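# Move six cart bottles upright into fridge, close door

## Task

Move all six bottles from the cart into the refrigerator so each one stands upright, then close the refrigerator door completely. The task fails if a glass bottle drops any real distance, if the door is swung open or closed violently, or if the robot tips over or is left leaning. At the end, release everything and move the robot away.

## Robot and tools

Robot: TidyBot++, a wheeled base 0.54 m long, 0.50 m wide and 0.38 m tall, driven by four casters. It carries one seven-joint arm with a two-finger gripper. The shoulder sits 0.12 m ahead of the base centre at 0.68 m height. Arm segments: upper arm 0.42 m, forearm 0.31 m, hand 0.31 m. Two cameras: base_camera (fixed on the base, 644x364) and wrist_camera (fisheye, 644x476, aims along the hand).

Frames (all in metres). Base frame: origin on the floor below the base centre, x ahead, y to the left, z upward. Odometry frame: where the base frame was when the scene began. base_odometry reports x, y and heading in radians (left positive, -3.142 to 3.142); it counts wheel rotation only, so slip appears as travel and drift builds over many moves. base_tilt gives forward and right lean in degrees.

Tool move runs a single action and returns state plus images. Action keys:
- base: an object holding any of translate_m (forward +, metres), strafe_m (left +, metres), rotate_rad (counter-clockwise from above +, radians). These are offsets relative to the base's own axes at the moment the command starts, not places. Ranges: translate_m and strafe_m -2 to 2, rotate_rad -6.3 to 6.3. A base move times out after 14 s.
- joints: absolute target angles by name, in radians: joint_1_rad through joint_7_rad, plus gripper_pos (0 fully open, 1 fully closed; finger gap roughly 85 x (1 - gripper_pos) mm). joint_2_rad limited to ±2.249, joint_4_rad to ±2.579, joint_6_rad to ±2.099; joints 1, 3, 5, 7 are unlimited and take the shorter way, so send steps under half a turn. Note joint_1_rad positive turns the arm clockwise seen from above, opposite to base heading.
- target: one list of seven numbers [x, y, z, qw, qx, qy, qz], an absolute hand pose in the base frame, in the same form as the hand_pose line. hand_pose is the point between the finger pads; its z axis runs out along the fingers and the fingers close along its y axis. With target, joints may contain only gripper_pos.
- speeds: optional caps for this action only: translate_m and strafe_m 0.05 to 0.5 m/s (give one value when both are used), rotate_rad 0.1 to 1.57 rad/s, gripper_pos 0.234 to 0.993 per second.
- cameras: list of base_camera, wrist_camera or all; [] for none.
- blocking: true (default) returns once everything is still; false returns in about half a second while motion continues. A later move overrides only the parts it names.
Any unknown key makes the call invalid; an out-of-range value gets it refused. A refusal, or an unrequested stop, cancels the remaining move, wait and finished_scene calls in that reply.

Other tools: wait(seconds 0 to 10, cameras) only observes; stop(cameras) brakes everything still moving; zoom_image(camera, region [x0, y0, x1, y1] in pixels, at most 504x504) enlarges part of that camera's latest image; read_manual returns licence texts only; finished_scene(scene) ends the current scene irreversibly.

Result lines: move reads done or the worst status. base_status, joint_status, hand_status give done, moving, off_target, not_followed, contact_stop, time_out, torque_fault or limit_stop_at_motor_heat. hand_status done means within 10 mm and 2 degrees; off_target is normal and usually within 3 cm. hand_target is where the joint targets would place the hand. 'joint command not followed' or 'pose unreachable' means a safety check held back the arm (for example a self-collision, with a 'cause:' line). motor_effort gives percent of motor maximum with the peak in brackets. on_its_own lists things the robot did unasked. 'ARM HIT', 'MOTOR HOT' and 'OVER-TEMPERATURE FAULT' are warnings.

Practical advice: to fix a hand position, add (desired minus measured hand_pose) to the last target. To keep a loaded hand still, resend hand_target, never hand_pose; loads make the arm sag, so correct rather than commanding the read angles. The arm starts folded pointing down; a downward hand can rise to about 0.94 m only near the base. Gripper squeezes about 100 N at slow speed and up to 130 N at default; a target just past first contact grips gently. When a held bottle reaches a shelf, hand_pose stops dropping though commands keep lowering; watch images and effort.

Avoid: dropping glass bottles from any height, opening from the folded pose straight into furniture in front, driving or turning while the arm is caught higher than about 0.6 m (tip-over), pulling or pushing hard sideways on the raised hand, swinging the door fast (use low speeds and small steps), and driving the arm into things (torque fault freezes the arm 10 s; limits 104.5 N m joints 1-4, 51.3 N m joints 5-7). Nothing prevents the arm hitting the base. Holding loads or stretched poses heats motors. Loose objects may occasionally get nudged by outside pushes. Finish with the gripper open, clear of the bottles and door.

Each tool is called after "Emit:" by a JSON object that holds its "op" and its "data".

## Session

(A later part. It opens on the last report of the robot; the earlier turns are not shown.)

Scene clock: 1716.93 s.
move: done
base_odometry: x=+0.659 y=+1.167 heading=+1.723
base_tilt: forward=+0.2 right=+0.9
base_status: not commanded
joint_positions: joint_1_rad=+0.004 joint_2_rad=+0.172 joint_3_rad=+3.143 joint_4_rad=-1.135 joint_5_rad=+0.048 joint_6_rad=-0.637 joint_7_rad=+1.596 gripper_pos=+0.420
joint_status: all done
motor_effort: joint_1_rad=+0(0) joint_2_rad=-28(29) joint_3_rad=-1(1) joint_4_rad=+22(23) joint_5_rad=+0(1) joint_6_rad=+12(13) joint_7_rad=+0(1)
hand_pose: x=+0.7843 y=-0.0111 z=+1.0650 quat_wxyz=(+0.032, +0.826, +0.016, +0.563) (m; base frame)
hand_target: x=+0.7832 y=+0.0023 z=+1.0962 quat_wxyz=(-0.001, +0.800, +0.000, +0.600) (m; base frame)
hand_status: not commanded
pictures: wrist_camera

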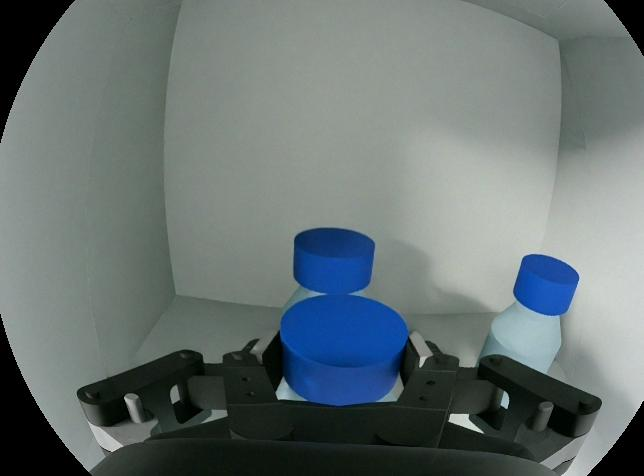

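Emit:
{"op": "move", "data": {"joints": {"joint_4_rad": -1.165, "joint_6_rad": -0.545}, "cameras": []}}

Emit:
{"op": "move", "data": {"joints": {"joint_4_rad": -1.180, "joint_6_rad": -0.535}, "cameras": []}}

Scene clock: 1722.17 s.
move: done
base_odometry: x=+0.659 y=+1.167 heading=+1.723
base_tilt: forward=+0.2 right=+0.9
base_status: not commanded
joint_positions: joint_1_rad=+0.004 joint_2_rad=+0.169 joint_3_rad=+3.143 joint_4_rad=-1.149 joint_5_rad=+0.048 joint_6_rad=-0.617 joint_7_rad=+1.596 gripper_pos=+0.420
joint_status: all done
motor_effort: joint_1_rad=-1(1) joint_2_rad=-25(27) joint_3_rad=-1(2) joint_4_rad=+20(20) joint_5_rad=+0(1) joint_6_rad=+10(11) joint_7_rad=+0(1)
hand_pose: x=+0.7851 y=-0.0108 z=+1.0646 quat_wxyz=(+0.031, +0.823, +0.017, +0.567) (m; base frame)
hand_target: x=+0.7844 y=+0.0023 z=+1.0886 quat_wxyz=(-0.001, +0.802, +0.000, +0.598) (m; base frame)
hand_status: not commanded
pictures: none
No camera images: "cameras" was empty.

Scene clock: 1722.70 s.
move: done
base_odometry: x=+0.659 y=+1.167 heading=+1.723
base_tilt: forward=+0.2 right=+0.9
base_status: not commanded
joint_positions: joint_1_rad=+0.004 joint_2_rad=+0.166 joint_3_rad=+3.143 joint_4_rad=-1.159 joint_5_rad=+0.048 joint_6_rad=-0.603 joint_7_rad=+1.596 gripper_pos=+0.420
joint_status: all done
motor_effort: joint_1_rad=-1(1) joint_2_rad=-24(25) joint_3_rad=-2(3) joint_4_rad=+19(19) joint_5_rad=-1(1) joint_6_rad=+10(11) joint_7_rad=+0(1)
hand_pose: x=+0.7851 y=-0.0107 z=+1.0643 quat_wxyz=(+0.031, +0.821, +0.017, +0.569) (m; base frame)
hand_target: x=+0.7851 y=+0.0023 z=+1.0825 quat_wxyz=(-0.001, +0.803, +0.000, +0.596) (m; base frame)
hand_status: not commanded
pictures: none
No camera images: "cameras" was empty.

Emit:
{"op": "move", "data": {"joints": {"gripper_pos": 0.08}, "speeds": {"gripper_pos": 0.4}, "cameras": ["wrist_camera"]}}

Emit:
{"op": "move", "data": {"base": {"translate_m": -0.60}, "speeds": {"translate_m": 0.45}, "cameras": ["wrist_camera"]}}

Scene clock: 1748.53 s.
move: done
base_odometry: x=+0.659 y=+1.167 heading=+1.723
base_tilt: forward=+0.2 right=+0.9
base_status: not commanded
joint_positions: joint_1_rad=+0.004 joint_2_rad=+0.165 joint_3_rad=+3.143 joint_4_rad=-1.160 joint_5_rad=+0.048 joint_6_rad=-0.593 joint_7_rad=+1.596 gripper_pos=+0.080
joint_status: all done
motor_effort: joint_1_rad=+0(2) joint_2_rad=-24(25) joint_3_rad=+0(2) joint_4_rad=+18(20) joint_5_rad=+0(1) joint_6_rad=+8(11) joint_7_rad=+0(1)
hand_pose: x=+0.7859 y=-0.0105 z=+1.0677 quat_wxyz=(+0.031, +0.818, +0.017, +0.574) (m; base frame)
hand_target: x=+0.7851 y=+0.0023 z=+1.0825 quat_wxyz=(-0.001, +0.803, +0.000, +0.596) (m; base frame)
hand_status: not commanded
pictures: wrist_camera

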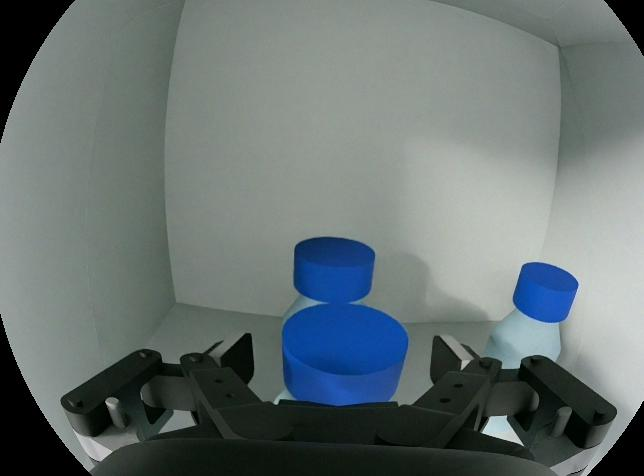

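Scene clock: 1751.23 s.
move: done
base_odometry: x=+0.750 y=+0.574 heading=+1.723
base_tilt: forward=+0.2 right=+0.8
base_status: done
joint_positions: joint_1_rad=+0.003 joint_2_rad=+0.153 joint_3_rad=+3.143 joint_4_rad=-1.160 joint_5_rad=+0.048 joint_6_rad=-0.591 joint_7_rad=+1.596 gripper_pos=+0.080
joint_status: not commanded
motor_effort: joint_1_rad=+0(3) joint_2_rad=-24(28) joint_3_rad=-1(2) joint_4_rad=+18(19) joint_5_rad=+0(1) joint_6_rad=+9(9) joint_7_rad=+0(1)
hand_pose: x=+0.7811 y=-0.0102 z=+1.0766 quat_wxyz=(+0.031, +0.814, +0.017, +0.580) (m; base frame)
hand_target: x=+0.7851 y=+0.0023 z=+1.0825 quat_wxyz=(-0.001, +0.803, +0.000, +0.596) (m; base frame)
hand_status: not commanded
pictures: wrist_camera

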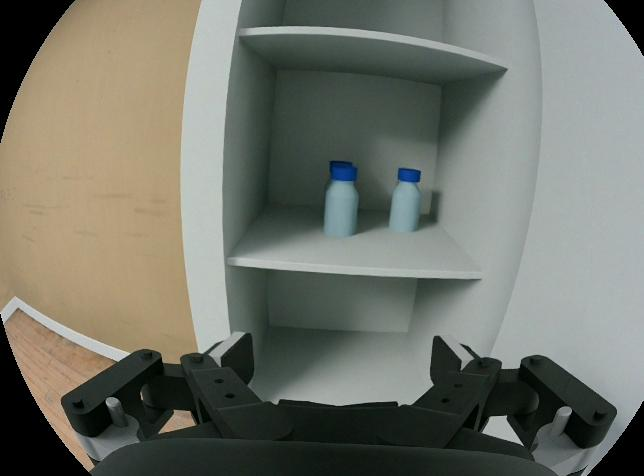

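Emit:
{"op": "move", "data": {"base": {"translate_m": -0.2845, "strafe_m": 0.239, "rotate_rad": -2.065}, "speeds": {"rotate_rad": 0.75}, "joints": {"joint_1_rad": 0.0, "joint_2_rad": -0.24, "joint_3_rad": 3.14, "joint_4_rad": -1.40, "joint_5_rad": 0.0, "joint_6_rad": -0.80, "joint_7_rad": 1.57, "gripper_pos": 0.0}, "cameras": ["wrist_camera"]}}

Scene clock: 1761.20 s.
move: done
base_odometry: x=+0.557 y=+0.256 heading=-0.342
base_tilt: forward=+0.2 right=+0.8
base_status: done
joint_positions: joint_1_rad=+0.004 joint_2_rad=-0.255 joint_3_rad=+3.143 joint_4_rad=-1.374 joint_5_rad=+0.048 joint_6_rad=-0.732 joint_7_rad=+1.596 gripper_pos=+0.000
joint_status: all done
motor_effort: joint_1_rad=+0(2) joint_2_rad=-10(28) joint_3_rad=+1(3) joint_4_rad=+17(19) joint_5_rad=+0(1) joint_6_rad=+9(10) joint_7_rad=+0(2)
hand_pose: x=+0.5949 y=-0.0112 z=+1.1398 quat_wxyz=(+0.033, +0.799, +0.013, +0.600) (m; base frame)
hand_target: x=+0.5952 y=+0.0022 z=+1.0979 quat_wxyz=(+0.000, +0.830, +0.000, +0.557) (m; base frame)
hand_status: not commanded
pictures: wrist_camera

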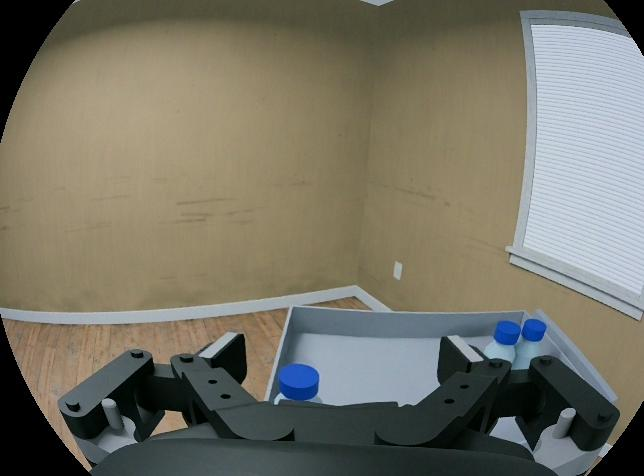

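Emit:
{"op": "move", "data": {"base": {"translate_m": 0.085, "strafe_m": 0.031}, "joints": {"joint_1_rad": 0.0, "joint_2_rad": -0.24, "joint_4_rad": -2.020, "joint_6_rad": -0.127, "gripper_pos": 0.0}, "cameras": ["wrist_camera"]}}

Scene clock: 1778.27 s.
move: done
base_odometry: x=+0.647 y=+0.257 heading=-0.342
base_tilt: forward=+0.3 right=+0.9
base_status: done
joint_positions: joint_1_rad=+0.004 joint_2_rad=-0.244 joint_3_rad=+3.143 joint_4_rad=-1.994 joint_5_rad=+0.048 joint_6_rad=-0.189 joint_7_rad=+1.596 gripper_pos=+0.000
joint_status: all done
motor_effort: joint_1_rad=+0(1) joint_2_rad=-11(14) joint_3_rad=+0(1) joint_4_rad=+19(20) joint_5_rad=+0(1) joint_6_rad=+8(10) joint_7_rad=-1(1)
hand_pose: x=+0.6170 y=-0.0041 z=+0.9222 quat_wxyz=(+0.026, +0.824, +0.025, +0.565) (m; base frame)
hand_target: x=+0.6203 y=+0.0022 z=+0.9225 quat_wxyz=(-0.001, +0.815, +0.000, +0.579) (m; base frame)
hand_status: not commanded
pictures: wrist_camera

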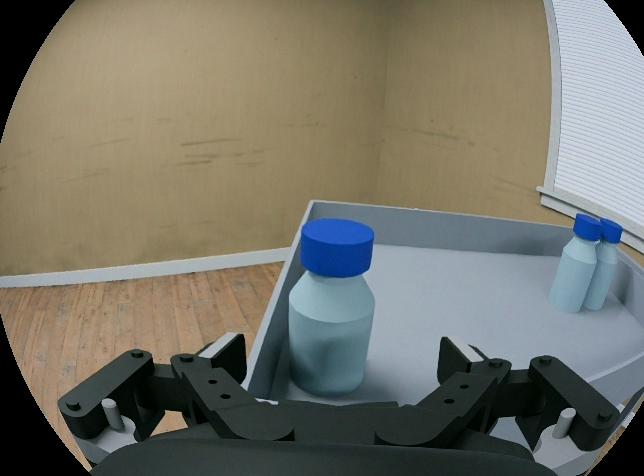

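Emit:
{"op": "move", "data": {"base": {"translate_m": 0.122, "strafe_m": 0.006}, "speeds": {"translate_m": 0.25}, "cameras": ["wrist_camera"]}}

Scene clock: 1788.23 s.
move: done
base_odometry: x=+0.764 y=+0.222 heading=-0.342
base_tilt: forward=+0.2 right=+0.8
base_status: done
joint_positions: joint_1_rad=+0.004 joint_2_rad=-0.241 joint_3_rad=+3.143 joint_4_rad=-1.995 joint_5_rad=+0.048 joint_6_rad=-0.185 joint_7_rad=+1.596 gripper_pos=+0.000
joint_status: not commanded
motor_effort: joint_1_rad=+0(1) joint_2_rad=-11(14) joint_3_rad=+0(1) joint_4_rad=+18(19) joint_5_rad=-1(1) joint_6_rad=+8(9) joint_7_rad=+0(1)
hand_pose: x=+0.6182 y=-0.0040 z=+0.9213 quat_wxyz=(+0.025, +0.824, +0.025, +0.565) (m; base frame)
hand_target: x=+0.6203 y=+0.0022 z=+0.9225 quat_wxyz=(-0.001, +0.815, +0.000, +0.579) (m; base frame)
hand_status: not commanded
pictures: wrist_camera

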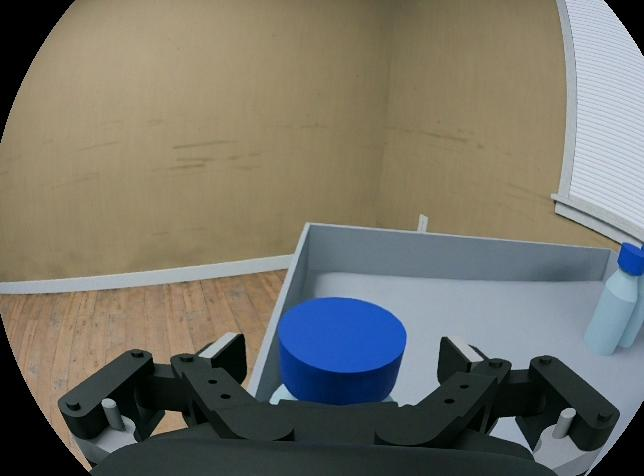

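Emit:
{"op": "move", "data": {"joints": {"gripper_pos": 0.5}, "speeds": {"gripper_pos": 0.234}, "cameras": ["wrist_camera"]}}

Scene clock: 1799.10 s.
move: off_target
base_odometry: x=+0.764 y=+0.222 heading=-0.342
base_tilt: forward=+0.2 right=+0.8
base_status: not commanded
joint_positions: joint_1_rad=+0.003 joint_2_rad=-0.241 joint_3_rad=+3.143 joint_4_rad=-1.995 joint_5_rad=+0.048 joint_6_rad=-0.183 joint_7_rad=+1.596 gripper_pos=+0.419
joint_status: gripper_pos off_target (ended at +0.419, target +0.500)
motor_effort: joint_1_rad=+2(2) joint_2_rad=-10(12) joint_3_rad=+1(2) joint_4_rad=+18(19) joint_5_rad=+1(1) joint_6_rad=+8(9) joint_7_rad=+1(2)
hand_pose: x=+0.6184 y=-0.0039 z=+0.9218 quat_wxyz=(+0.025, +0.824, +0.025, +0.566) (m; base frame)
hand_target: x=+0.6203 y=+0.0022 z=+0.9225 quat_wxyz=(-0.001, +0.815, +0.000, +0.579) (m; base frame)
hand_status: not commanded
pictures: wrist_camera

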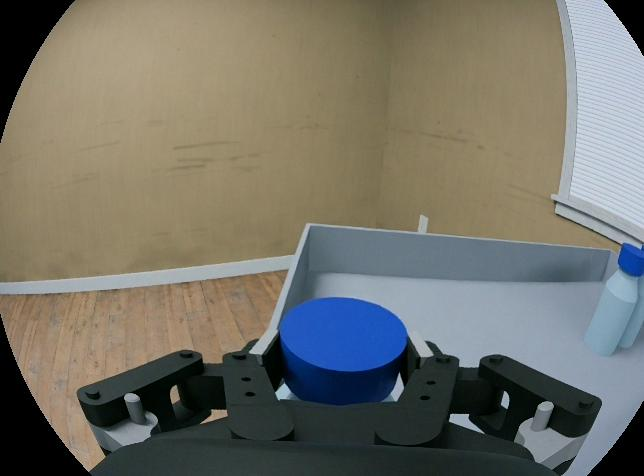

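Emit:
{"op": "move", "data": {"joints": {"joint_4_rad": -1.60, "joint_6_rad": -0.63}, "cameras": []}}

Emit:
{"op": "move", "data": {"base": {"translate_m": -0.32}, "joints": {"joint_4_rad": -1.40, "joint_6_rad": -0.80}, "cameras": ["wrist_camera"]}}

Scene clock: 1816.87 s.
move: done
base_odometry: x=+0.764 y=+0.222 heading=-0.342
base_tilt: forward=+0.2 right=+0.9
base_status: not commanded
joint_positions: joint_1_rad=+0.003 joint_2_rad=-0.236 joint_3_rad=+3.143 joint_4_rad=-1.630 joint_5_rad=+0.048 joint_6_rad=-0.575 joint_7_rad=+1.596 gripper_pos=+0.419
joint_status: all done
motor_effort: joint_1_rad=+0(2) joint_2_rad=-14(16) joint_3_rad=-1(1) joint_4_rad=+22(24) joint_5_rad=+0(1) joint_6_rad=+11(13) joint_7_rad=+0(1)
hand_pose: x=+0.6170 y=-0.0093 z=+1.0255 quat_wxyz=(+0.030, +0.833, +0.018, +0.553) (m; base frame)
hand_target: x=+0.6107 y=+0.0022 z=+1.0296 quat_wxyz=(+0.000, +0.839, +0.000, +0.545) (m; base frame)
hand_status: not commanded
pictures: none
No camera images: "cameras" was empty.

Scene clock: 1818.87 s.
move: done
base_odometry: x=+0.463 y=+0.329 heading=-0.342
base_tilt: forward=+0.2 right=+0.9
base_status: done
joint_positions: joint_1_rad=+0.003 joint_2_rad=-0.233 joint_3_rad=+3.143 joint_4_rad=-1.427 joint_5_rad=+0.048 joint_6_rad=-0.749 joint_7_rad=+1.596 gripper_pos=+0.419
joint_status: all done
motor_effort: joint_1_rad=+0(1) joint_2_rad=-13(18) joint_3_rad=+0(2) joint_4_rad=+21(23) joint_5_rad=+0(1) joint_6_rad=+11(13) joint_7_rad=+0(1)
hand_pose: x=+0.6039 y=-0.0113 z=+1.0944 quat_wxyz=(+0.032, +0.825, +0.014, +0.564) (m; base frame)
hand_target: x=+0.5952 y=+0.0022 z=+1.0979 quat_wxyz=(+0.000, +0.830, +0.000, +0.557) (m; base frame)
hand_status: not commanded
pictures: wrist_camera

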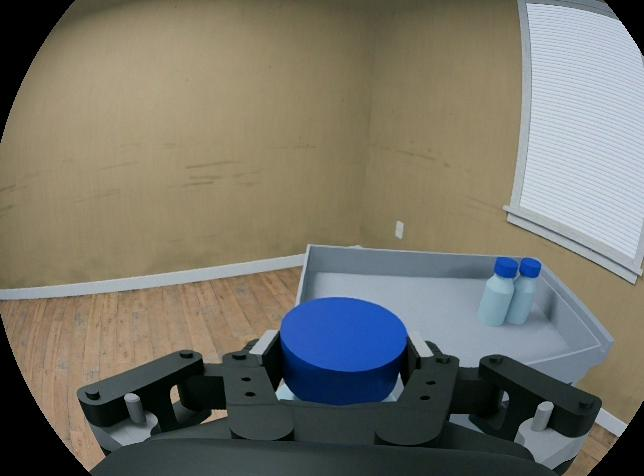

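Emit:
{"op": "move", "data": {"base": {"translate_m": 0.018, "strafe_m": 0.209, "rotate_rad": 2.07}, "speeds": {"rotate_rad": 0.95}, "cameras": ["wrist_camera"]}}

Scene clock: 1827.87 s.
move: done
base_odometry: x=+0.550 y=+0.520 heading=+1.727
base_tilt: forward=+0.2 right=+0.9
base_status: done
joint_positions: joint_1_rad=+0.002 joint_2_rad=-0.232 joint_3_rad=+3.141 joint_4_rad=-1.426 joint_5_rad=+0.048 joint_6_rad=-0.749 joint_7_rad=+1.596 gripper_pos=+0.419
joint_status: not commanded
motor_effort: joint_1_rad=+0(3) joint_2_rad=-13(16) joint_3_rad=-1(6) joint_4_rad=+21(21) joint_5_rad=+0(3) joint_6_rad=+12(12) joint_7_rad=+0(1)
hand_pose: x=+0.6044 y=-0.0095 z=+1.0937 quat_wxyz=(+0.031, +0.826, +0.015, +0.563) (m; base frame)
hand_target: x=+0.5952 y=+0.0022 z=+1.0979 quat_wxyz=(+0.000, +0.830, +0.000, +0.557) (m; base frame)
hand_status: not commanded
pictures: wrist_camera

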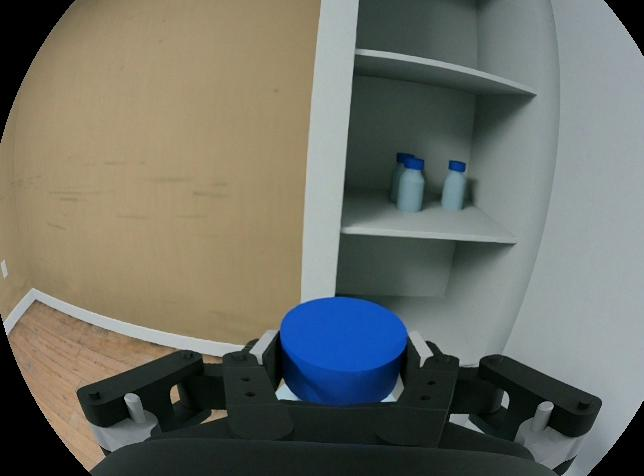

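Emit:
{"op": "move", "data": {"base": {"translate_m": 0.25, "strafe_m": -0.204}, "joints": {"joint_1_rad": 0.25, "joint_2_rad": 0.15, "joint_4_rad": -0.945, "joint_6_rad": -0.80}, "cameras": ["wrist_camera"]}}

Scene clock: 1835.87 s.
move: done
base_odometry: x=+0.712 y=+0.799 heading=+1.727
base_tilt: forward=+0.2 right=+0.9
base_status: done
joint_positions: joint_1_rad=+0.241 joint_2_rad=+0.169 joint_3_rad=+3.141 joint_4_rad=-0.977 joint_5_rad=+0.048 joint_6_rad=-0.754 joint_7_rad=+1.596 gripper_pos=+0.419
joint_status: all done
motor_effort: joint_1_rad=+0(3) joint_2_rad=-27(33) joint_3_rad=+0(3) joint_4_rad=+20(23) joint_5_rad=+0(1) joint_6_rad=+12(13) joint_7_rad=+0(1)
hand_pose: x=+0.7499 y=-0.1642 z=+1.1255 quat_wxyz=(+0.101, +0.809, -0.083, +0.573) (m; base frame)
hand_target: x=+0.7371 y=-0.1555 z=+1.1427 quat_wxyz=(+0.072, +0.806, -0.101, +0.579) (m; base frame)
hand_status: not commanded
pictures: wrist_camera

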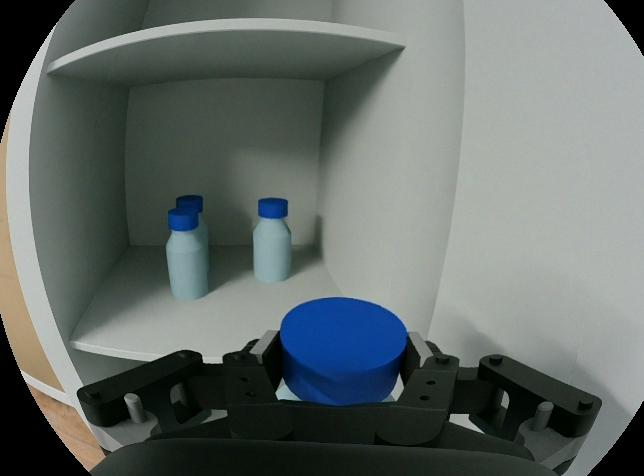

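Emit:
{"op": "move", "data": {"base": {"translate_m": 0.372}, "speeds": {"translate_m": 0.28}, "cameras": ["wrist_camera"]}}

Scene clock: 1862.63 s.
move: done
base_odometry: x=+0.655 y=+1.167 heading=+1.727
base_tilt: forward=+0.1 right=+0.8
base_status: done
joint_positions: joint_1_rad=+0.242 joint_2_rad=+0.168 joint_3_rad=+3.141 joint_4_rad=-0.974 joint_5_rad=+0.048 joint_6_rad=-0.755 joint_7_rad=+1.596 gripper_pos=+0.419
joint_status: not commanded
motor_effort: joint_1_rad=+0(2) joint_2_rad=-27(31) joint_3_rad=+0(2) joint_4_rad=+21(22) joint_5_rad=+0(1) joint_6_rad=+12(12) joint_7_rad=+0(1)
hand_pose: x=+0.7491 y=-0.1642 z=+1.1277 quat_wxyz=(+0.101, +0.808, -0.083, +0.574) (m; base frame)
hand_target: x=+0.7371 y=-0.1555 z=+1.1427 quat_wxyz=(+0.072, +0.806, -0.101, +0.579) (m; base frame)
hand_status: not commanded
pictures: wrist_camera

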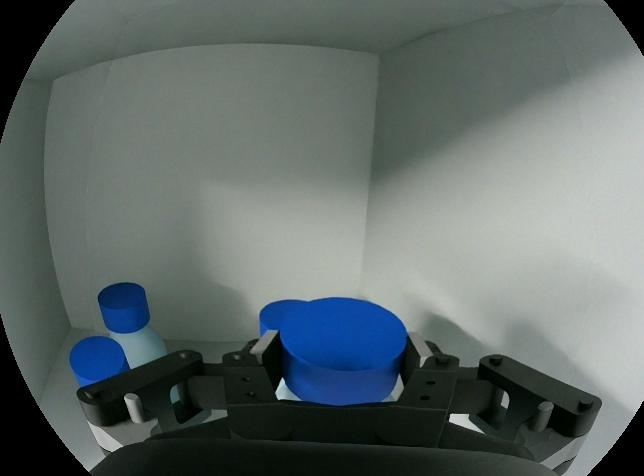

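Emit:
{"op": "move", "data": {"base": {"strafe_m": 0.010}, "speeds": {"strafe_m": 0.1}, "joints": {"joint_4_rad": -1.12, "joint_6_rad": -0.58}, "cameras": []}}

Emit:
{"op": "move", "data": {"joints": {"joint_4_rad": -1.14, "joint_6_rad": -0.565}, "cameras": ["wrist_camera"]}}

Scene clock: 1883.57 s.
move: done
base_odometry: x=+0.645 y=+1.165 heading=+1.727
base_tilt: forward=+0.2 right=+0.8
base_status: done
joint_positions: joint_1_rad=+0.244 joint_2_rad=+0.167 joint_3_rad=+3.141 joint_4_rad=-1.117 joint_5_rad=+0.048 joint_6_rad=-0.663 joint_7_rad=+1.596 gripper_pos=+0.419
joint_status: all done
motor_effort: joint_1_rad=+0(2) joint_2_rad=-28(29) joint_3_rad=-1(3) joint_4_rad=+21(23) joint_5_rad=+0(1) joint_6_rad=+11(13) joint_7_rad=+0(1)
hand_pose: x=+0.7585 y=-0.1668 z=+1.0714 quat_wxyz=(+0.098, +0.823, -0.082, +0.554) (m; base frame)
hand_target: x=+0.7613 y=-0.1616 z=+1.1052 quat_wxyz=(+0.074, +0.792, -0.099, +0.597) (m; base frame)
hand_status: not commanded
pictures: none
No camera images: "cameras" was empty.

Scene clock: 1884.17 s.
move: done
base_odometry: x=+0.645 y=+1.165 heading=+1.727
base_tilt: forward=+0.2 right=+0.9
base_status: not commanded
joint_positions: joint_1_rad=+0.244 joint_2_rad=+0.167 joint_3_rad=+3.141 joint_4_rad=-1.134 joint_5_rad=+0.048 joint_6_rad=-0.645 joint_7_rad=+1.596 gripper_pos=+0.419
joint_status: all done
motor_effort: joint_1_rad=+0(0) joint_2_rad=-27(28) joint_3_rad=-1(1) joint_4_rad=+22(22) joint_5_rad=+0(1) joint_6_rad=+11(13) joint_7_rad=+0(1)
hand_pose: x=+0.7601 y=-0.1669 z=+1.0664 quat_wxyz=(+0.098, +0.822, -0.082, +0.554) (m; base frame)
hand_target: x=+0.7626 y=-0.1620 z=+1.0977 quat_wxyz=(+0.074, +0.794, -0.100, +0.595) (m; base frame)
hand_status: not commanded
pictures: wrist_camera

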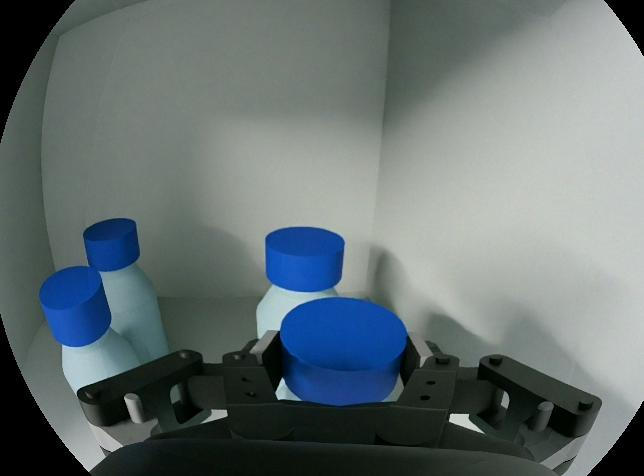

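Emit:
{"op": "move", "data": {"joints": {"joint_4_rad": -1.16, "joint_6_rad": -0.55}, "cameras": []}}

Emit:
{"op": "move", "data": {"joints": {"joint_4_rad": -1.175, "joint_6_rad": -0.54}, "cameras": []}}

Scene clock: 1889.20 s.
move: done
base_odometry: x=+0.645 y=+1.165 heading=+1.727
base_tilt: forward=+0.2 right=+0.8
base_status: not commanded
joint_positions: joint_1_rad=+0.244 joint_2_rad=+0.166 joint_3_rad=+3.141 joint_4_rad=-1.147 joint_5_rad=+0.048 joint_6_rad=-0.624 joint_7_rad=+1.596 gripper_pos=+0.419
joint_status: all done
motor_effort: joint_1_rad=+0(0) joint_2_rad=-26(28) joint_3_rad=-1(1) joint_4_rad=+21(21) joint_5_rad=+0(1) joint_6_rad=+11(12) joint_7_rad=-1(1)
hand_pose: x=+0.7620 y=-0.1671 z=+1.0655 quat_wxyz=(+0.098, +0.820, -0.081, +0.558) (m; base frame)
hand_target: x=+0.7639 y=-0.1623 z=+1.0902 quat_wxyz=(+0.074, +0.795, -0.100, +0.593) (m; base frame)
hand_status: not commanded
pictures: none
No camera images: "cameras" was empty.

Scene clock: 1889.73 s.
move: done
base_odometry: x=+0.645 y=+1.165 heading=+1.727
base_tilt: forward=+0.2 right=+0.8
base_status: not commanded
joint_positions: joint_1_rad=+0.244 joint_2_rad=+0.166 joint_3_rad=+3.141 joint_4_rad=-1.156 joint_5_rad=+0.048 joint_6_rad=-0.608 joint_7_rad=+1.596 gripper_pos=+0.419
joint_status: all done
motor_effort: joint_1_rad=+0(0) joint_2_rad=-25(26) joint_3_rad=-1(1) joint_4_rad=+20(21) joint_5_rad=+0(1) joint_6_rad=+10(11) joint_7_rad=+0(1)
hand_pose: x=+0.7631 y=-0.1672 z=+1.0653 quat_wxyz=(+0.099, +0.818, -0.081, +0.561) (m; base frame)
hand_target: x=+0.7646 y=-0.1625 z=+1.0841 quat_wxyz=(+0.073, +0.797, -0.100, +0.591) (m; base frame)
hand_status: not commanded
pictures: none
No camera images: "cameras" was empty.

Emit:
{"op": "move", "data": {"cameras": ["wrist_camera"]}}

Scene clock: 1928.57 s.
base_odometry: x=+0.645 y=+1.165 heading=+1.727
base_tilt: forward=+0.1 right=+0.8
base_status: not commanded
joint_positions: joint_1_rad=+0.244 joint_2_rad=+0.166 joint_3_rad=+3.141 joint_4_rad=-1.156 joint_5_rad=+0.048 joint_6_rad=-0.608 joint_7_rad=+1.596 gripper_pos=+0.419
joint_status: all done
motor_effort: joint_1_rad=+0(0) joint_2_rad=-25(26) joint_3_rad=+0(1) joint_4_rad=+19(21) joint_5_rad=+0(1) joint_6_rad=+10(11) joint_7_rad=+0(1)
hand_pose: x=+0.7631 y=-0.1672 z=+1.0652 quat_wxyz=(+0.099, +0.818, -0.081, +0.561) (m; base frame)
hand_target: x=+0.7646 y=-0.1625 z=+1.0841 quat_wxyz=(+0.073, +0.797, -0.100, +0.591) (m; base frame)
hand_status: not commanded
pictures: wrist_camera

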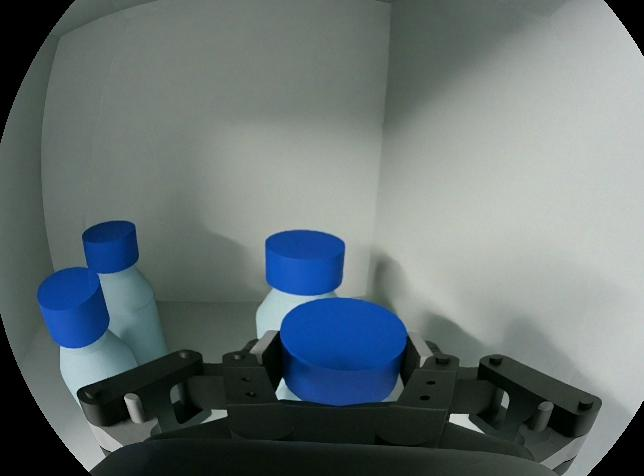

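Emit:
{"op": "move", "data": {"joints": {"gripper_pos": 0.08}, "speeds": {"gripper_pos": 0.4}, "cameras": ["wrist_camera"]}}

Emit:
{"op": "move", "data": {"base": {"translate_m": -0.60, "strafe_m": 0.15}, "speeds": {"translate_m": 0.45}, "cameras": ["wrist_camera"]}}

Scene clock: 1936.83 s.
move: done
base_odometry: x=+0.645 y=+1.165 heading=+1.727
base_tilt: forward=+0.2 right=+0.9
base_status: not commanded
joint_positions: joint_1_rad=+0.244 joint_2_rad=+0.164 joint_3_rad=+3.141 joint_4_rad=-1.156 joint_5_rad=+0.048 joint_6_rad=-0.597 joint_7_rad=+1.596 gripper_pos=+0.080
joint_status: all done
motor_effort: joint_1_rad=+0(1) joint_2_rad=-24(26) joint_3_rad=-1(1) joint_4_rad=+18(20) joint_5_rad=+0(1) joint_6_rad=+8(10) joint_7_rad=+0(1)
hand_pose: x=+0.7637 y=-0.1672 z=+1.0695 quat_wxyz=(+0.099, +0.814, -0.080, +0.566) (m; base frame)
hand_target: x=+0.7646 y=-0.1625 z=+1.0841 quat_wxyz=(+0.073, +0.797, -0.100, +0.591) (m; base frame)
hand_status: not commanded
pictures: wrist_camera

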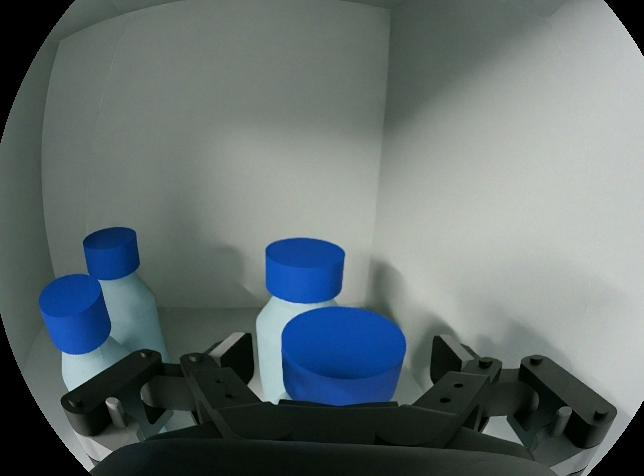

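Scene clock: 1939.47 s.
move: done
base_odometry: x=+0.590 y=+0.549 heading=+1.727
base_tilt: forward=+0.2 right=+0.9
base_status: done
joint_positions: joint_1_rad=+0.244 joint_2_rad=+0.153 joint_3_rad=+3.141 joint_4_rad=-1.156 joint_5_rad=+0.048 joint_6_rad=-0.596 joint_7_rad=+1.596 gripper_pos=+0.080
joint_status: not commanded
motor_effort: joint_1_rad=+0(1) joint_2_rad=-23(29) joint_3_rad=+0(2) joint_4_rad=+18(20) joint_5_rad=+0(1) joint_6_rad=+9(10) joint_7_rad=+0(1)
hand_pose: x=+0.7597 y=-0.1666 z=+1.0769 quat_wxyz=(+0.100, +0.811, -0.080, +0.571) (m; base frame)
hand_target: x=+0.7646 y=-0.1625 z=+1.0841 quat_wxyz=(+0.073, +0.797, -0.100, +0.591) (m; base frame)
hand_status: not commanded
pictures: wrist_camera

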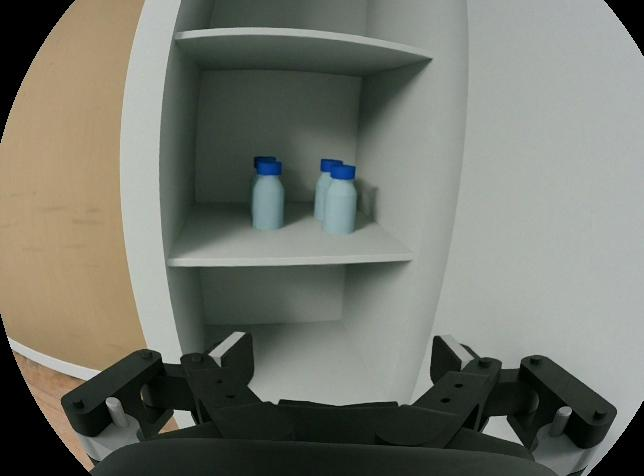

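Emit:
{"op": "move", "data": {"base": {"translate_m": -0.1814, "strafe_m": -0.2387, "rotate_rad": -2.065}, "joints": {"joint_1_rad": 0.0, "joint_2_rad": -0.24, "joint_3_rad": 3.14, "joint_4_rad": -1.40, "joint_5_rad": 0.0, "joint_6_rad": -0.80, "joint_7_rad": 1.57, "gripper_pos": 0.0}, "speeds": {"rotate_rad": 0.9}, "cameras": ["wrist_camera", "base_camera"]}}

Emit:
{"op": "move", "data": {"joints": {"joint_1_rad": 0.8, "joint_2_rad": 0.0545, "joint_3_rad": 3.14, "joint_4_rad": -1.15, "joint_5_rad": 0.0, "joint_6_rad": -0.745, "joint_7_rad": 1.57}, "cameras": ["wrist_camera"]}}

Scene clock: 2139.03 s.
move: done
base_odometry: x=+0.853 y=+0.407 heading=-0.338
base_tilt: forward=+0.2 right=+1.0
base_status: done
joint_positions: joint_1_rad=+0.013 joint_2_rad=-0.239 joint_3_rad=+3.140 joint_4_rad=-1.374 joint_5_rad=+0.048 joint_6_rad=-0.731 joint_7_rad=+1.596 gripper_pos=+0.000
joint_status: all done
motor_effort: joint_1_rad=+0(5) joint_2_rad=-10(27) joint_3_rad=+0(3) joint_4_rad=+17(19) joint_5_rad=+0(1) joint_6_rad=+9(10) joint_7_rad=+0(2)
hand_pose: x=+0.6020 y=-0.0139 z=+1.1325 quat_wxyz=(+0.035, +0.803, +0.011, +0.594) (m; base frame)
hand_target: x=+0.5952 y=+0.0022 z=+1.0979 quat_wxyz=(+0.000, +0.830, +0.000, +0.557) (m; base frame)
hand_status: not commanded
pictures: base_camera, wrist_camera

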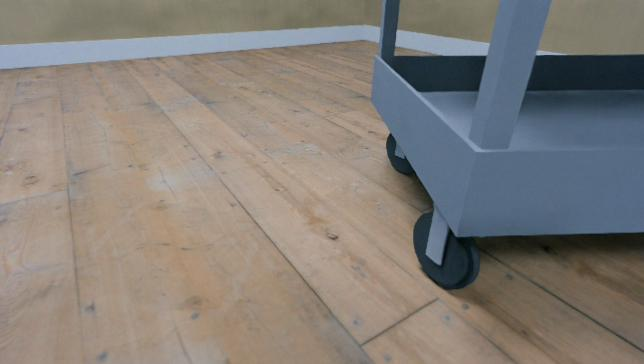

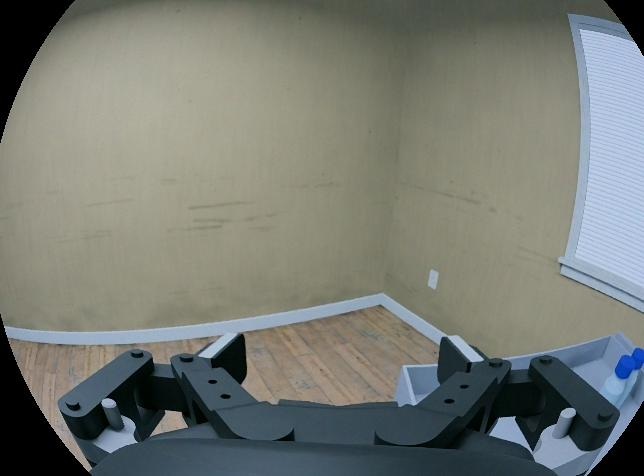

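Scene clock: 2141.10 s.
move: done
base_odometry: x=+0.853 y=+0.407 heading=-0.338
base_tilt: forward=+0.2 right=+0.9
base_status: not commanded
joint_positions: joint_1_rad=+0.787 joint_2_rad=+0.024 joint_3_rad=+3.140 joint_4_rad=-1.163 joint_5_rad=+0.048 joint_6_rad=-0.731 joint_7_rad=+1.596 gripper_pos=+0.000
joint_status: all done
motor_effort: joint_1_rad=+0(2) joint_2_rad=-19(20) joint_3_rad=-1(2) joint_4_rad=+17(18) joint_5_rad=+0(1) joint_6_rad=+8(10) joint_7_rad=+0(2)
hand_pose: x=+0.5332 y=-0.4262 z=+1.1142 quat_wxyz=(+0.248, +0.762, -0.298, +0.518) (m; base frame)
hand_target: x=+0.5426 y=-0.4329 z=+1.0995 quat_wxyz=(+0.218, +0.762, -0.322, +0.517) (m; base frame)
hand_status: not commanded
pictures: wrist_camera

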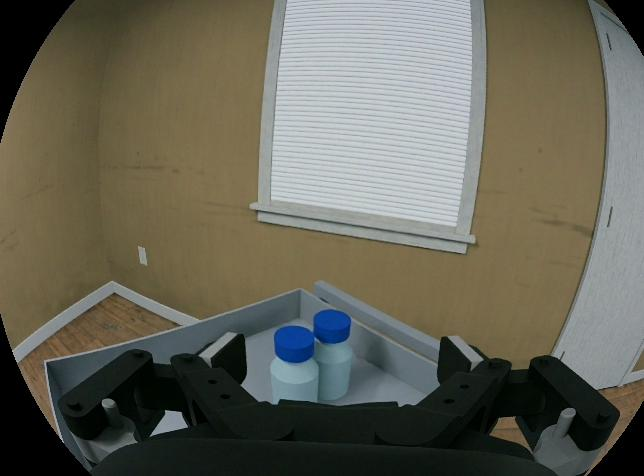

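Emit:
{"op": "zoom_image", "data": {"camera": "wrist_camera", "region": [240, 280, 400, 420]}}

Scaled by 3.150.

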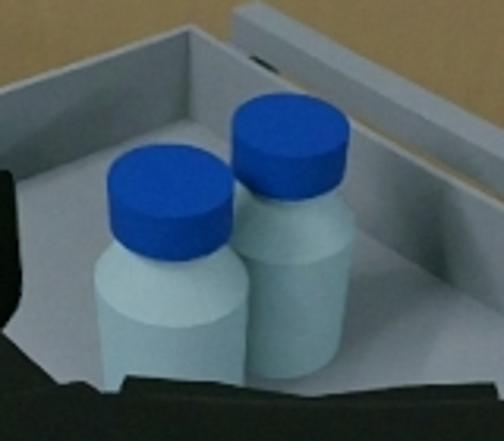

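Emit:
{"op": "move", "data": {"base": {"translate_m": 0.088, "strafe_m": -0.011}, "joints": {"joint_1_rad": 0.8, "joint_2_rad": 0.125, "joint_3_rad": 3.14, "joint_4_rad": -1.684, "joint_5_rad": 0.0, "joint_6_rad": -0.098, "joint_7_rad": 1.57, "gripper_pos": 0.0}, "cameras": ["wrist_camera", "base_camera"]}}

Scene clock: 2218.70 s.
move: done
base_odometry: x=+0.933 y=+0.367 heading=-0.339
base_tilt: forward=+0.2 right=+0.9
base_status: done
joint_positions: joint_1_rad=+0.790 joint_2_rad=+0.093 joint_3_rad=+3.140 joint_4_rad=-1.657 joint_5_rad=+0.048 joint_6_rad=-0.161 joint_7_rad=+1.596 gripper_pos=+0.000
joint_status: all done
motor_effort: joint_1_rad=+1(2) joint_2_rad=-22(24) joint_3_rad=+0(2) joint_4_rad=+18(20) joint_5_rad=+0(1) joint_6_rad=+8(9) joint_7_rad=+0(1)
hand_pose: x=+0.5708 y=-0.4561 z=+0.9407 quat_wxyz=(+0.244, +0.764, -0.288, +0.523) (m; base frame)
hand_target: x=+0.5748 y=-0.4659 z=+0.9224 quat_wxyz=(+0.225, +0.751, -0.317, +0.533) (m; base frame)
hand_status: not commanded
pictures: base_camera, wrist_camera

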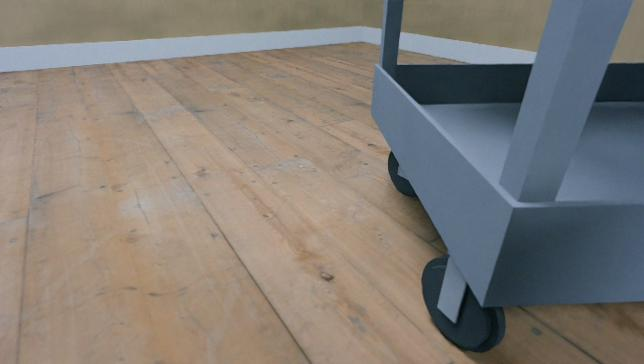

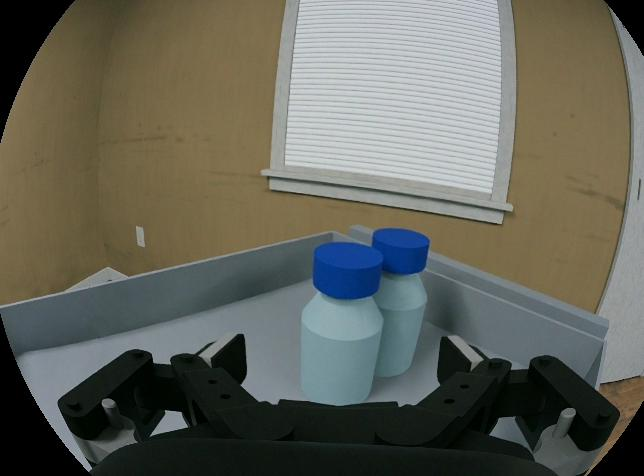

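Emit:
{"op": "move", "data": {"base": {"translate_m": 0.043, "strafe_m": -0.049}, "joints": {"joint_2_rad": 0.155}, "speeds": {"translate_m": 0.25}, "cameras": ["wrist_camera", "base_camera"]}}

Scene clock: 2276.90 s.
move: done
base_odometry: x=+0.958 y=+0.307 heading=-0.338
base_tilt: forward=+0.2 right=+0.8
base_status: done
joint_positions: joint_1_rad=+0.790 joint_2_rad=+0.136 joint_3_rad=+3.140 joint_4_rad=-1.660 joint_5_rad=+0.048 joint_6_rad=-0.156 joint_7_rad=+1.596 gripper_pos=+0.000
joint_status: all done
motor_effort: joint_1_rad=+0(1) joint_2_rad=-23(26) joint_3_rad=-1(2) joint_4_rad=+18(19) joint_5_rad=+0(1) joint_6_rad=+8(9) joint_7_rad=+0(1)
hand_pose: x=+0.5781 y=-0.4634 z=+0.9130 quat_wxyz=(+0.237, +0.775, -0.292, +0.508) (m; base frame)
hand_target: x=+0.5796 y=-0.4709 z=+0.9028 quat_wxyz=(+0.220, +0.759, -0.321, +0.522) (m; base frame)
hand_status: not commanded
pictures: base_camera, wrist_camera

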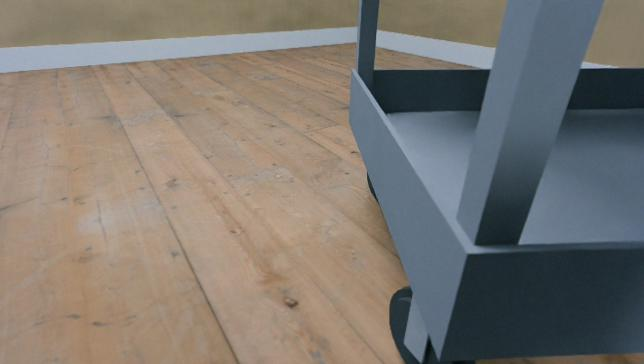

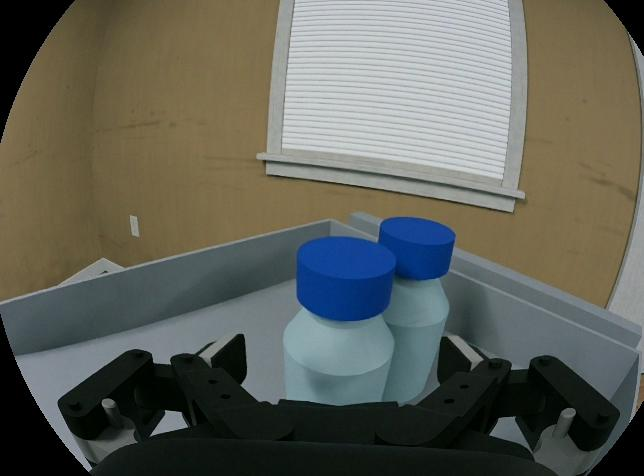

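Emit:
{"op": "zoom_image", "data": {"camera": "wrist_camera", "region": [270, 205, 480, 375]}}

Scaled by 2.400.

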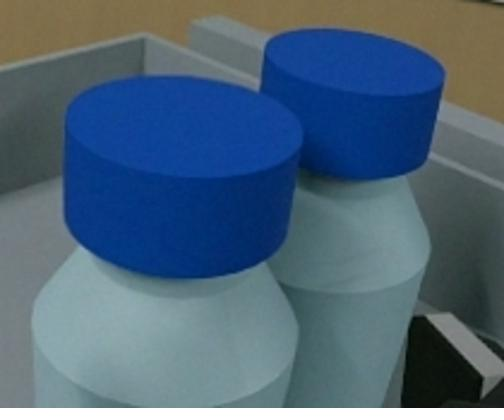

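Emit:
{"op": "move", "data": {"base": {"translate_m": 0.035, "strafe_m": -0.0386}, "speeds": {"translate_m": 0.25}, "cameras": ["wrist_camera"]}}

Scene clock: 2337.87 s.
move: done
base_odometry: x=+0.978 y=+0.259 heading=-0.338
base_tilt: forward=+0.2 right=+1.0
base_status: done
joint_positions: joint_1_rad=+0.790 joint_2_rad=+0.141 joint_3_rad=+3.140 joint_4_rad=-1.661 joint_5_rad=+0.048 joint_6_rad=-0.154 joint_7_rad=+1.596 gripper_pos=+0.000
joint_status: not commanded
motor_effort: joint_1_rad=+0(1) joint_2_rad=-23(26) joint_3_rad=+0(2) joint_4_rad=+18(19) joint_5_rad=-1(1) joint_6_rad=+8(9) joint_7_rad=+1(1)
hand_pose: x=+0.5791 y=-0.4644 z=+0.9094 quat_wxyz=(+0.236, +0.776, -0.292, +0.506) (m; base frame)
hand_target: x=+0.5796 y=-0.4709 z=+0.9028 quat_wxyz=(+0.220, +0.759, -0.321, +0.522) (m; base frame)
hand_status: not commanded
pictures: wrist_camera

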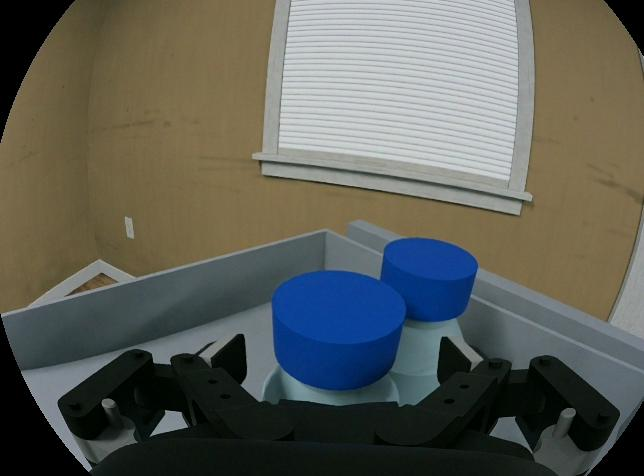

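Emit:
{"op": "move", "data": {"joints": {"joint_4_rad": -1.62}, "cameras": ["wrist_camera"]}}

Scene clock: 2377.13 s.
move: done
base_odometry: x=+0.978 y=+0.259 heading=-0.338
base_tilt: forward=+0.1 right=+0.8
base_status: not commanded
joint_positions: joint_1_rad=+0.790 joint_2_rad=+0.141 joint_3_rad=+3.140 joint_4_rad=-1.622 joint_5_rad=+0.048 joint_6_rad=-0.152 joint_7_rad=+1.596 gripper_pos=+0.000
joint_status: all done
motor_effort: joint_1_rad=+0(0) joint_2_rad=-23(24) joint_3_rad=-1(2) joint_4_rad=+18(19) joint_5_rad=+0(1) joint_6_rad=+9(9) joint_7_rad=+0(1)
hand_pose: x=+0.5842 y=-0.4695 z=+0.9334 quat_wxyz=(+0.243, +0.765, -0.288, +0.522) (m; base frame)
hand_target: x=+0.5874 y=-0.4790 z=+0.9411 quat_wxyz=(+0.230, +0.742, -0.313, +0.546) (m; base frame)
hand_status: not commanded
pictures: wrist_camera

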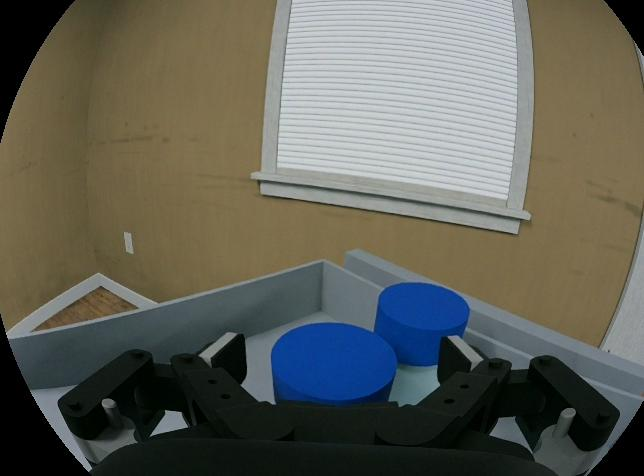

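Emit:
{"op": "move", "data": {"joints": {"joint_4_rad": -1.665}, "cameras": ["wrist_camera"]}}

Scene clock: 2382.07 s.
move: done
base_odometry: x=+0.978 y=+0.259 heading=-0.338
base_tilt: forward=+0.1 right=+0.9
base_status: not commanded
joint_positions: joint_1_rad=+0.790 joint_2_rad=+0.141 joint_3_rad=+3.140 joint_4_rad=-1.647 joint_5_rad=+0.048 joint_6_rad=-0.151 joint_7_rad=+1.596 gripper_pos=+0.000
joint_status: all done
motor_effort: joint_1_rad=+0(0) joint_2_rad=-23(24) joint_3_rad=-1(1) joint_4_rad=+18(19) joint_5_rad=+0(1) joint_6_rad=+9(9) joint_7_rad=-1(1)
hand_pose: x=+0.5811 y=-0.4663 z=+0.9180 quat_wxyz=(+0.239, +0.772, -0.291, +0.512) (m; base frame)
hand_target: x=+0.5821 y=-0.4735 z=+0.9141 quat_wxyz=(+0.223, +0.754, -0.319, +0.529) (m; base frame)
hand_status: not commanded
pictures: wrist_camera

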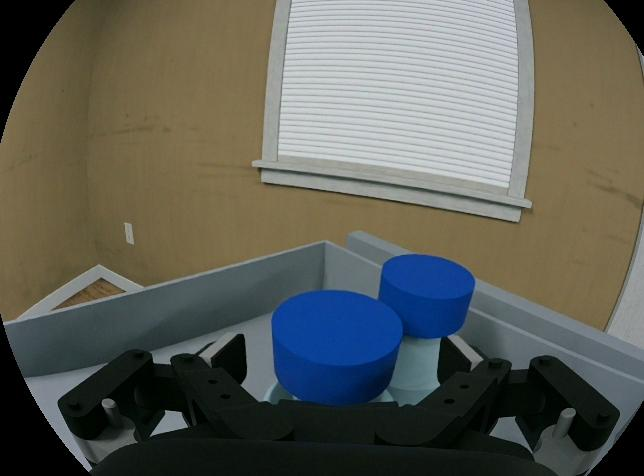

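Emit:
{"op": "move", "data": {"joints": {"gripper_pos": 0.5}, "speeds": {"gripper_pos": 0.234}, "cameras": ["wrist_camera"]}}

Scene clock: 2389.30 s.
move: off_target
base_odometry: x=+0.978 y=+0.259 heading=-0.338
base_tilt: forward=+0.3 right=+0.9
base_status: not commanded
joint_positions: joint_1_rad=+0.790 joint_2_rad=+0.141 joint_3_rad=+3.139 joint_4_rad=-1.647 joint_5_rad=+0.048 joint_6_rad=-0.149 joint_7_rad=+1.596 gripper_pos=+0.420
joint_status: gripper_pos off_target (ended at +0.420, target +0.500)
motor_effort: joint_1_rad=+3(4) joint_2_rad=-21(24) joint_3_rad=+1(4) joint_4_rad=+17(19) joint_5_rad=+0(1) joint_6_rad=+8(9) joint_7_rad=+0(1)
hand_pose: x=+0.5817 y=-0.4662 z=+0.9188 quat_wxyz=(+0.239, +0.771, -0.290, +0.514) (m; base frame)
hand_target: x=+0.5821 y=-0.4735 z=+0.9141 quat_wxyz=(+0.223, +0.754, -0.319, +0.529) (m; base frame)
hand_status: not commanded
pictures: wrist_camera

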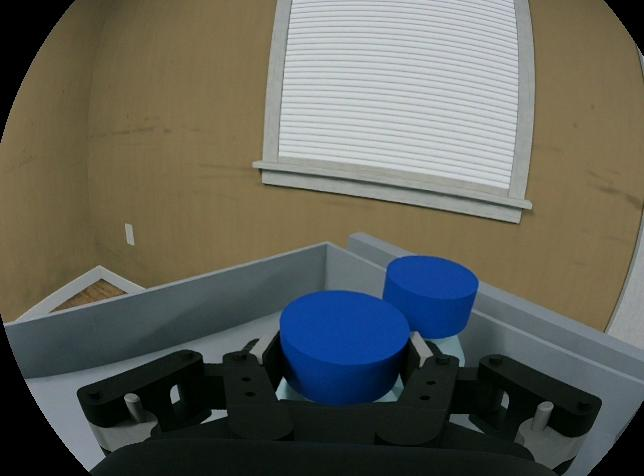

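Emit:
{"op": "move", "data": {"joints": {"joint_2_rad": 0.10, "joint_4_rad": -1.245, "joint_6_rad": -0.62}, "cameras": ["wrist_camera"]}}

Scene clock: 2442.30 s.
move: done
base_odometry: x=+0.978 y=+0.259 heading=-0.338
base_tilt: forward=+0.2 right=+0.9
base_status: not commanded
joint_positions: joint_1_rad=+0.790 joint_2_rad=+0.135 joint_3_rad=+3.139 joint_4_rad=-1.275 joint_5_rad=+0.048 joint_6_rad=-0.566 joint_7_rad=+1.596 gripper_pos=+0.420
joint_status: all done
motor_effort: joint_1_rad=+0(3) joint_2_rad=-27(29) joint_3_rad=-1(3) joint_4_rad=+22(25) joint_5_rad=+0(1) joint_6_rad=+12(14) joint_7_rad=-1(1)
hand_pose: x=+0.5749 y=-0.4676 z=+1.0268 quat_wxyz=(+0.238, +0.778, -0.301, +0.497) (m; base frame)
hand_target: x=+0.5636 y=-0.4545 z=+1.0513 quat_wxyz=(+0.215, +0.766, -0.324, +0.511) (m; base frame)
hand_status: not commanded
pictures: wrist_camera

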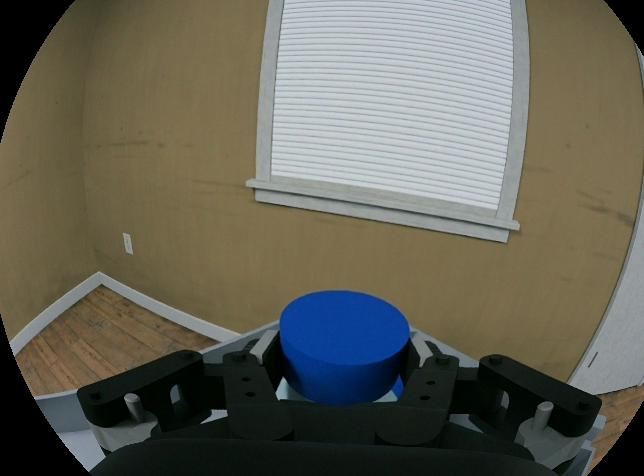

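Emit:
{"op": "move", "data": {"base": {"translate_m": -0.25, "strafe_m": 0.08}, "joints": {"joint_1_rad": 0.0, "joint_2_rad": -0.24, "joint_4_rad": -1.40, "joint_6_rad": -0.80}, "cameras": ["wrist_camera"]}}

Scene clock: 2457.17 s.
move: done
base_odometry: x=+0.768 y=+0.417 heading=-0.338
base_tilt: forward=+0.2 right=+0.9
base_status: done
joint_positions: joint_1_rad=+0.015 joint_2_rad=-0.201 joint_3_rad=+3.138 joint_4_rad=-1.394 joint_5_rad=+0.048 joint_6_rad=-0.747 joint_7_rad=+1.596 gripper_pos=+0.420
joint_status: all done
motor_effort: joint_1_rad=+0(3) joint_2_rad=-15(32) joint_3_rad=+0(2) joint_4_rad=+21(23) joint_5_rad=+0(1) joint_6_rad=+12(13) joint_7_rad=+0(1)
hand_pose: x=+0.6174 y=-0.0139 z=+1.0975 quat_wxyz=(+0.034, +0.825, +0.012, +0.564) (m; base frame)
hand_target: x=+0.5952 y=+0.0022 z=+1.0979 quat_wxyz=(+0.000, +0.830, +0.000, +0.557) (m; base frame)
hand_status: not commanded
pictures: wrist_camera

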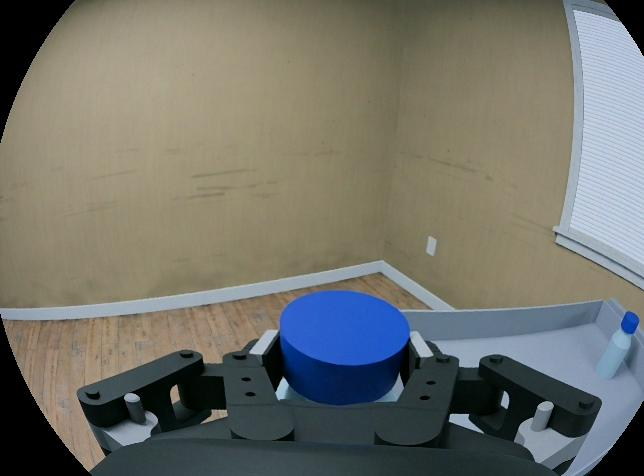

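Emit:
{"op": "move", "data": {"base": {"translate_m": -0.24, "strafe_m": 0.025, "rotate_rad": 2.069}, "speeds": {"rotate_rad": 0.95}, "cameras": ["wrist_camera"]}}

Scene clock: 2468.13 s.
move: done
base_odometry: x=+0.550 y=+0.520 heading=+1.731
base_tilt: forward=+0.2 right=+0.9
base_status: done
joint_positions: joint_1_rad=+0.005 joint_2_rad=-0.221 joint_3_rad=+3.140 joint_4_rad=-1.395 joint_5_rad=+0.048 joint_6_rad=-0.751 joint_7_rad=+1.596 gripper_pos=+0.420
joint_status: not commanded
motor_effort: joint_1_rad=+0(2) joint_2_rad=-14(18) joint_3_rad=-1(4) joint_4_rad=+21(22) joint_5_rad=+0(2) joint_6_rad=+11(13) joint_7_rad=+0(1)
hand_pose: x=+0.6087 y=-0.0104 z=+1.1056 quat_wxyz=(+0.032, +0.821, +0.014, +0.570) (m; base frame)
hand_target: x=+0.5952 y=+0.0022 z=+1.0979 quat_wxyz=(+0.000, +0.830, +0.000, +0.557) (m; base frame)
hand_status: not commanded
pictures: wrist_camera

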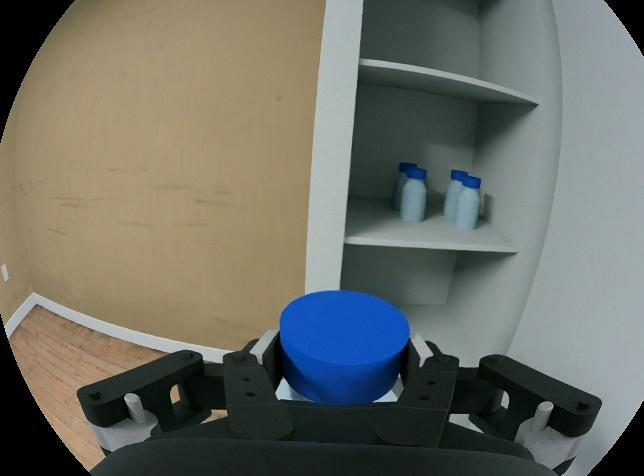

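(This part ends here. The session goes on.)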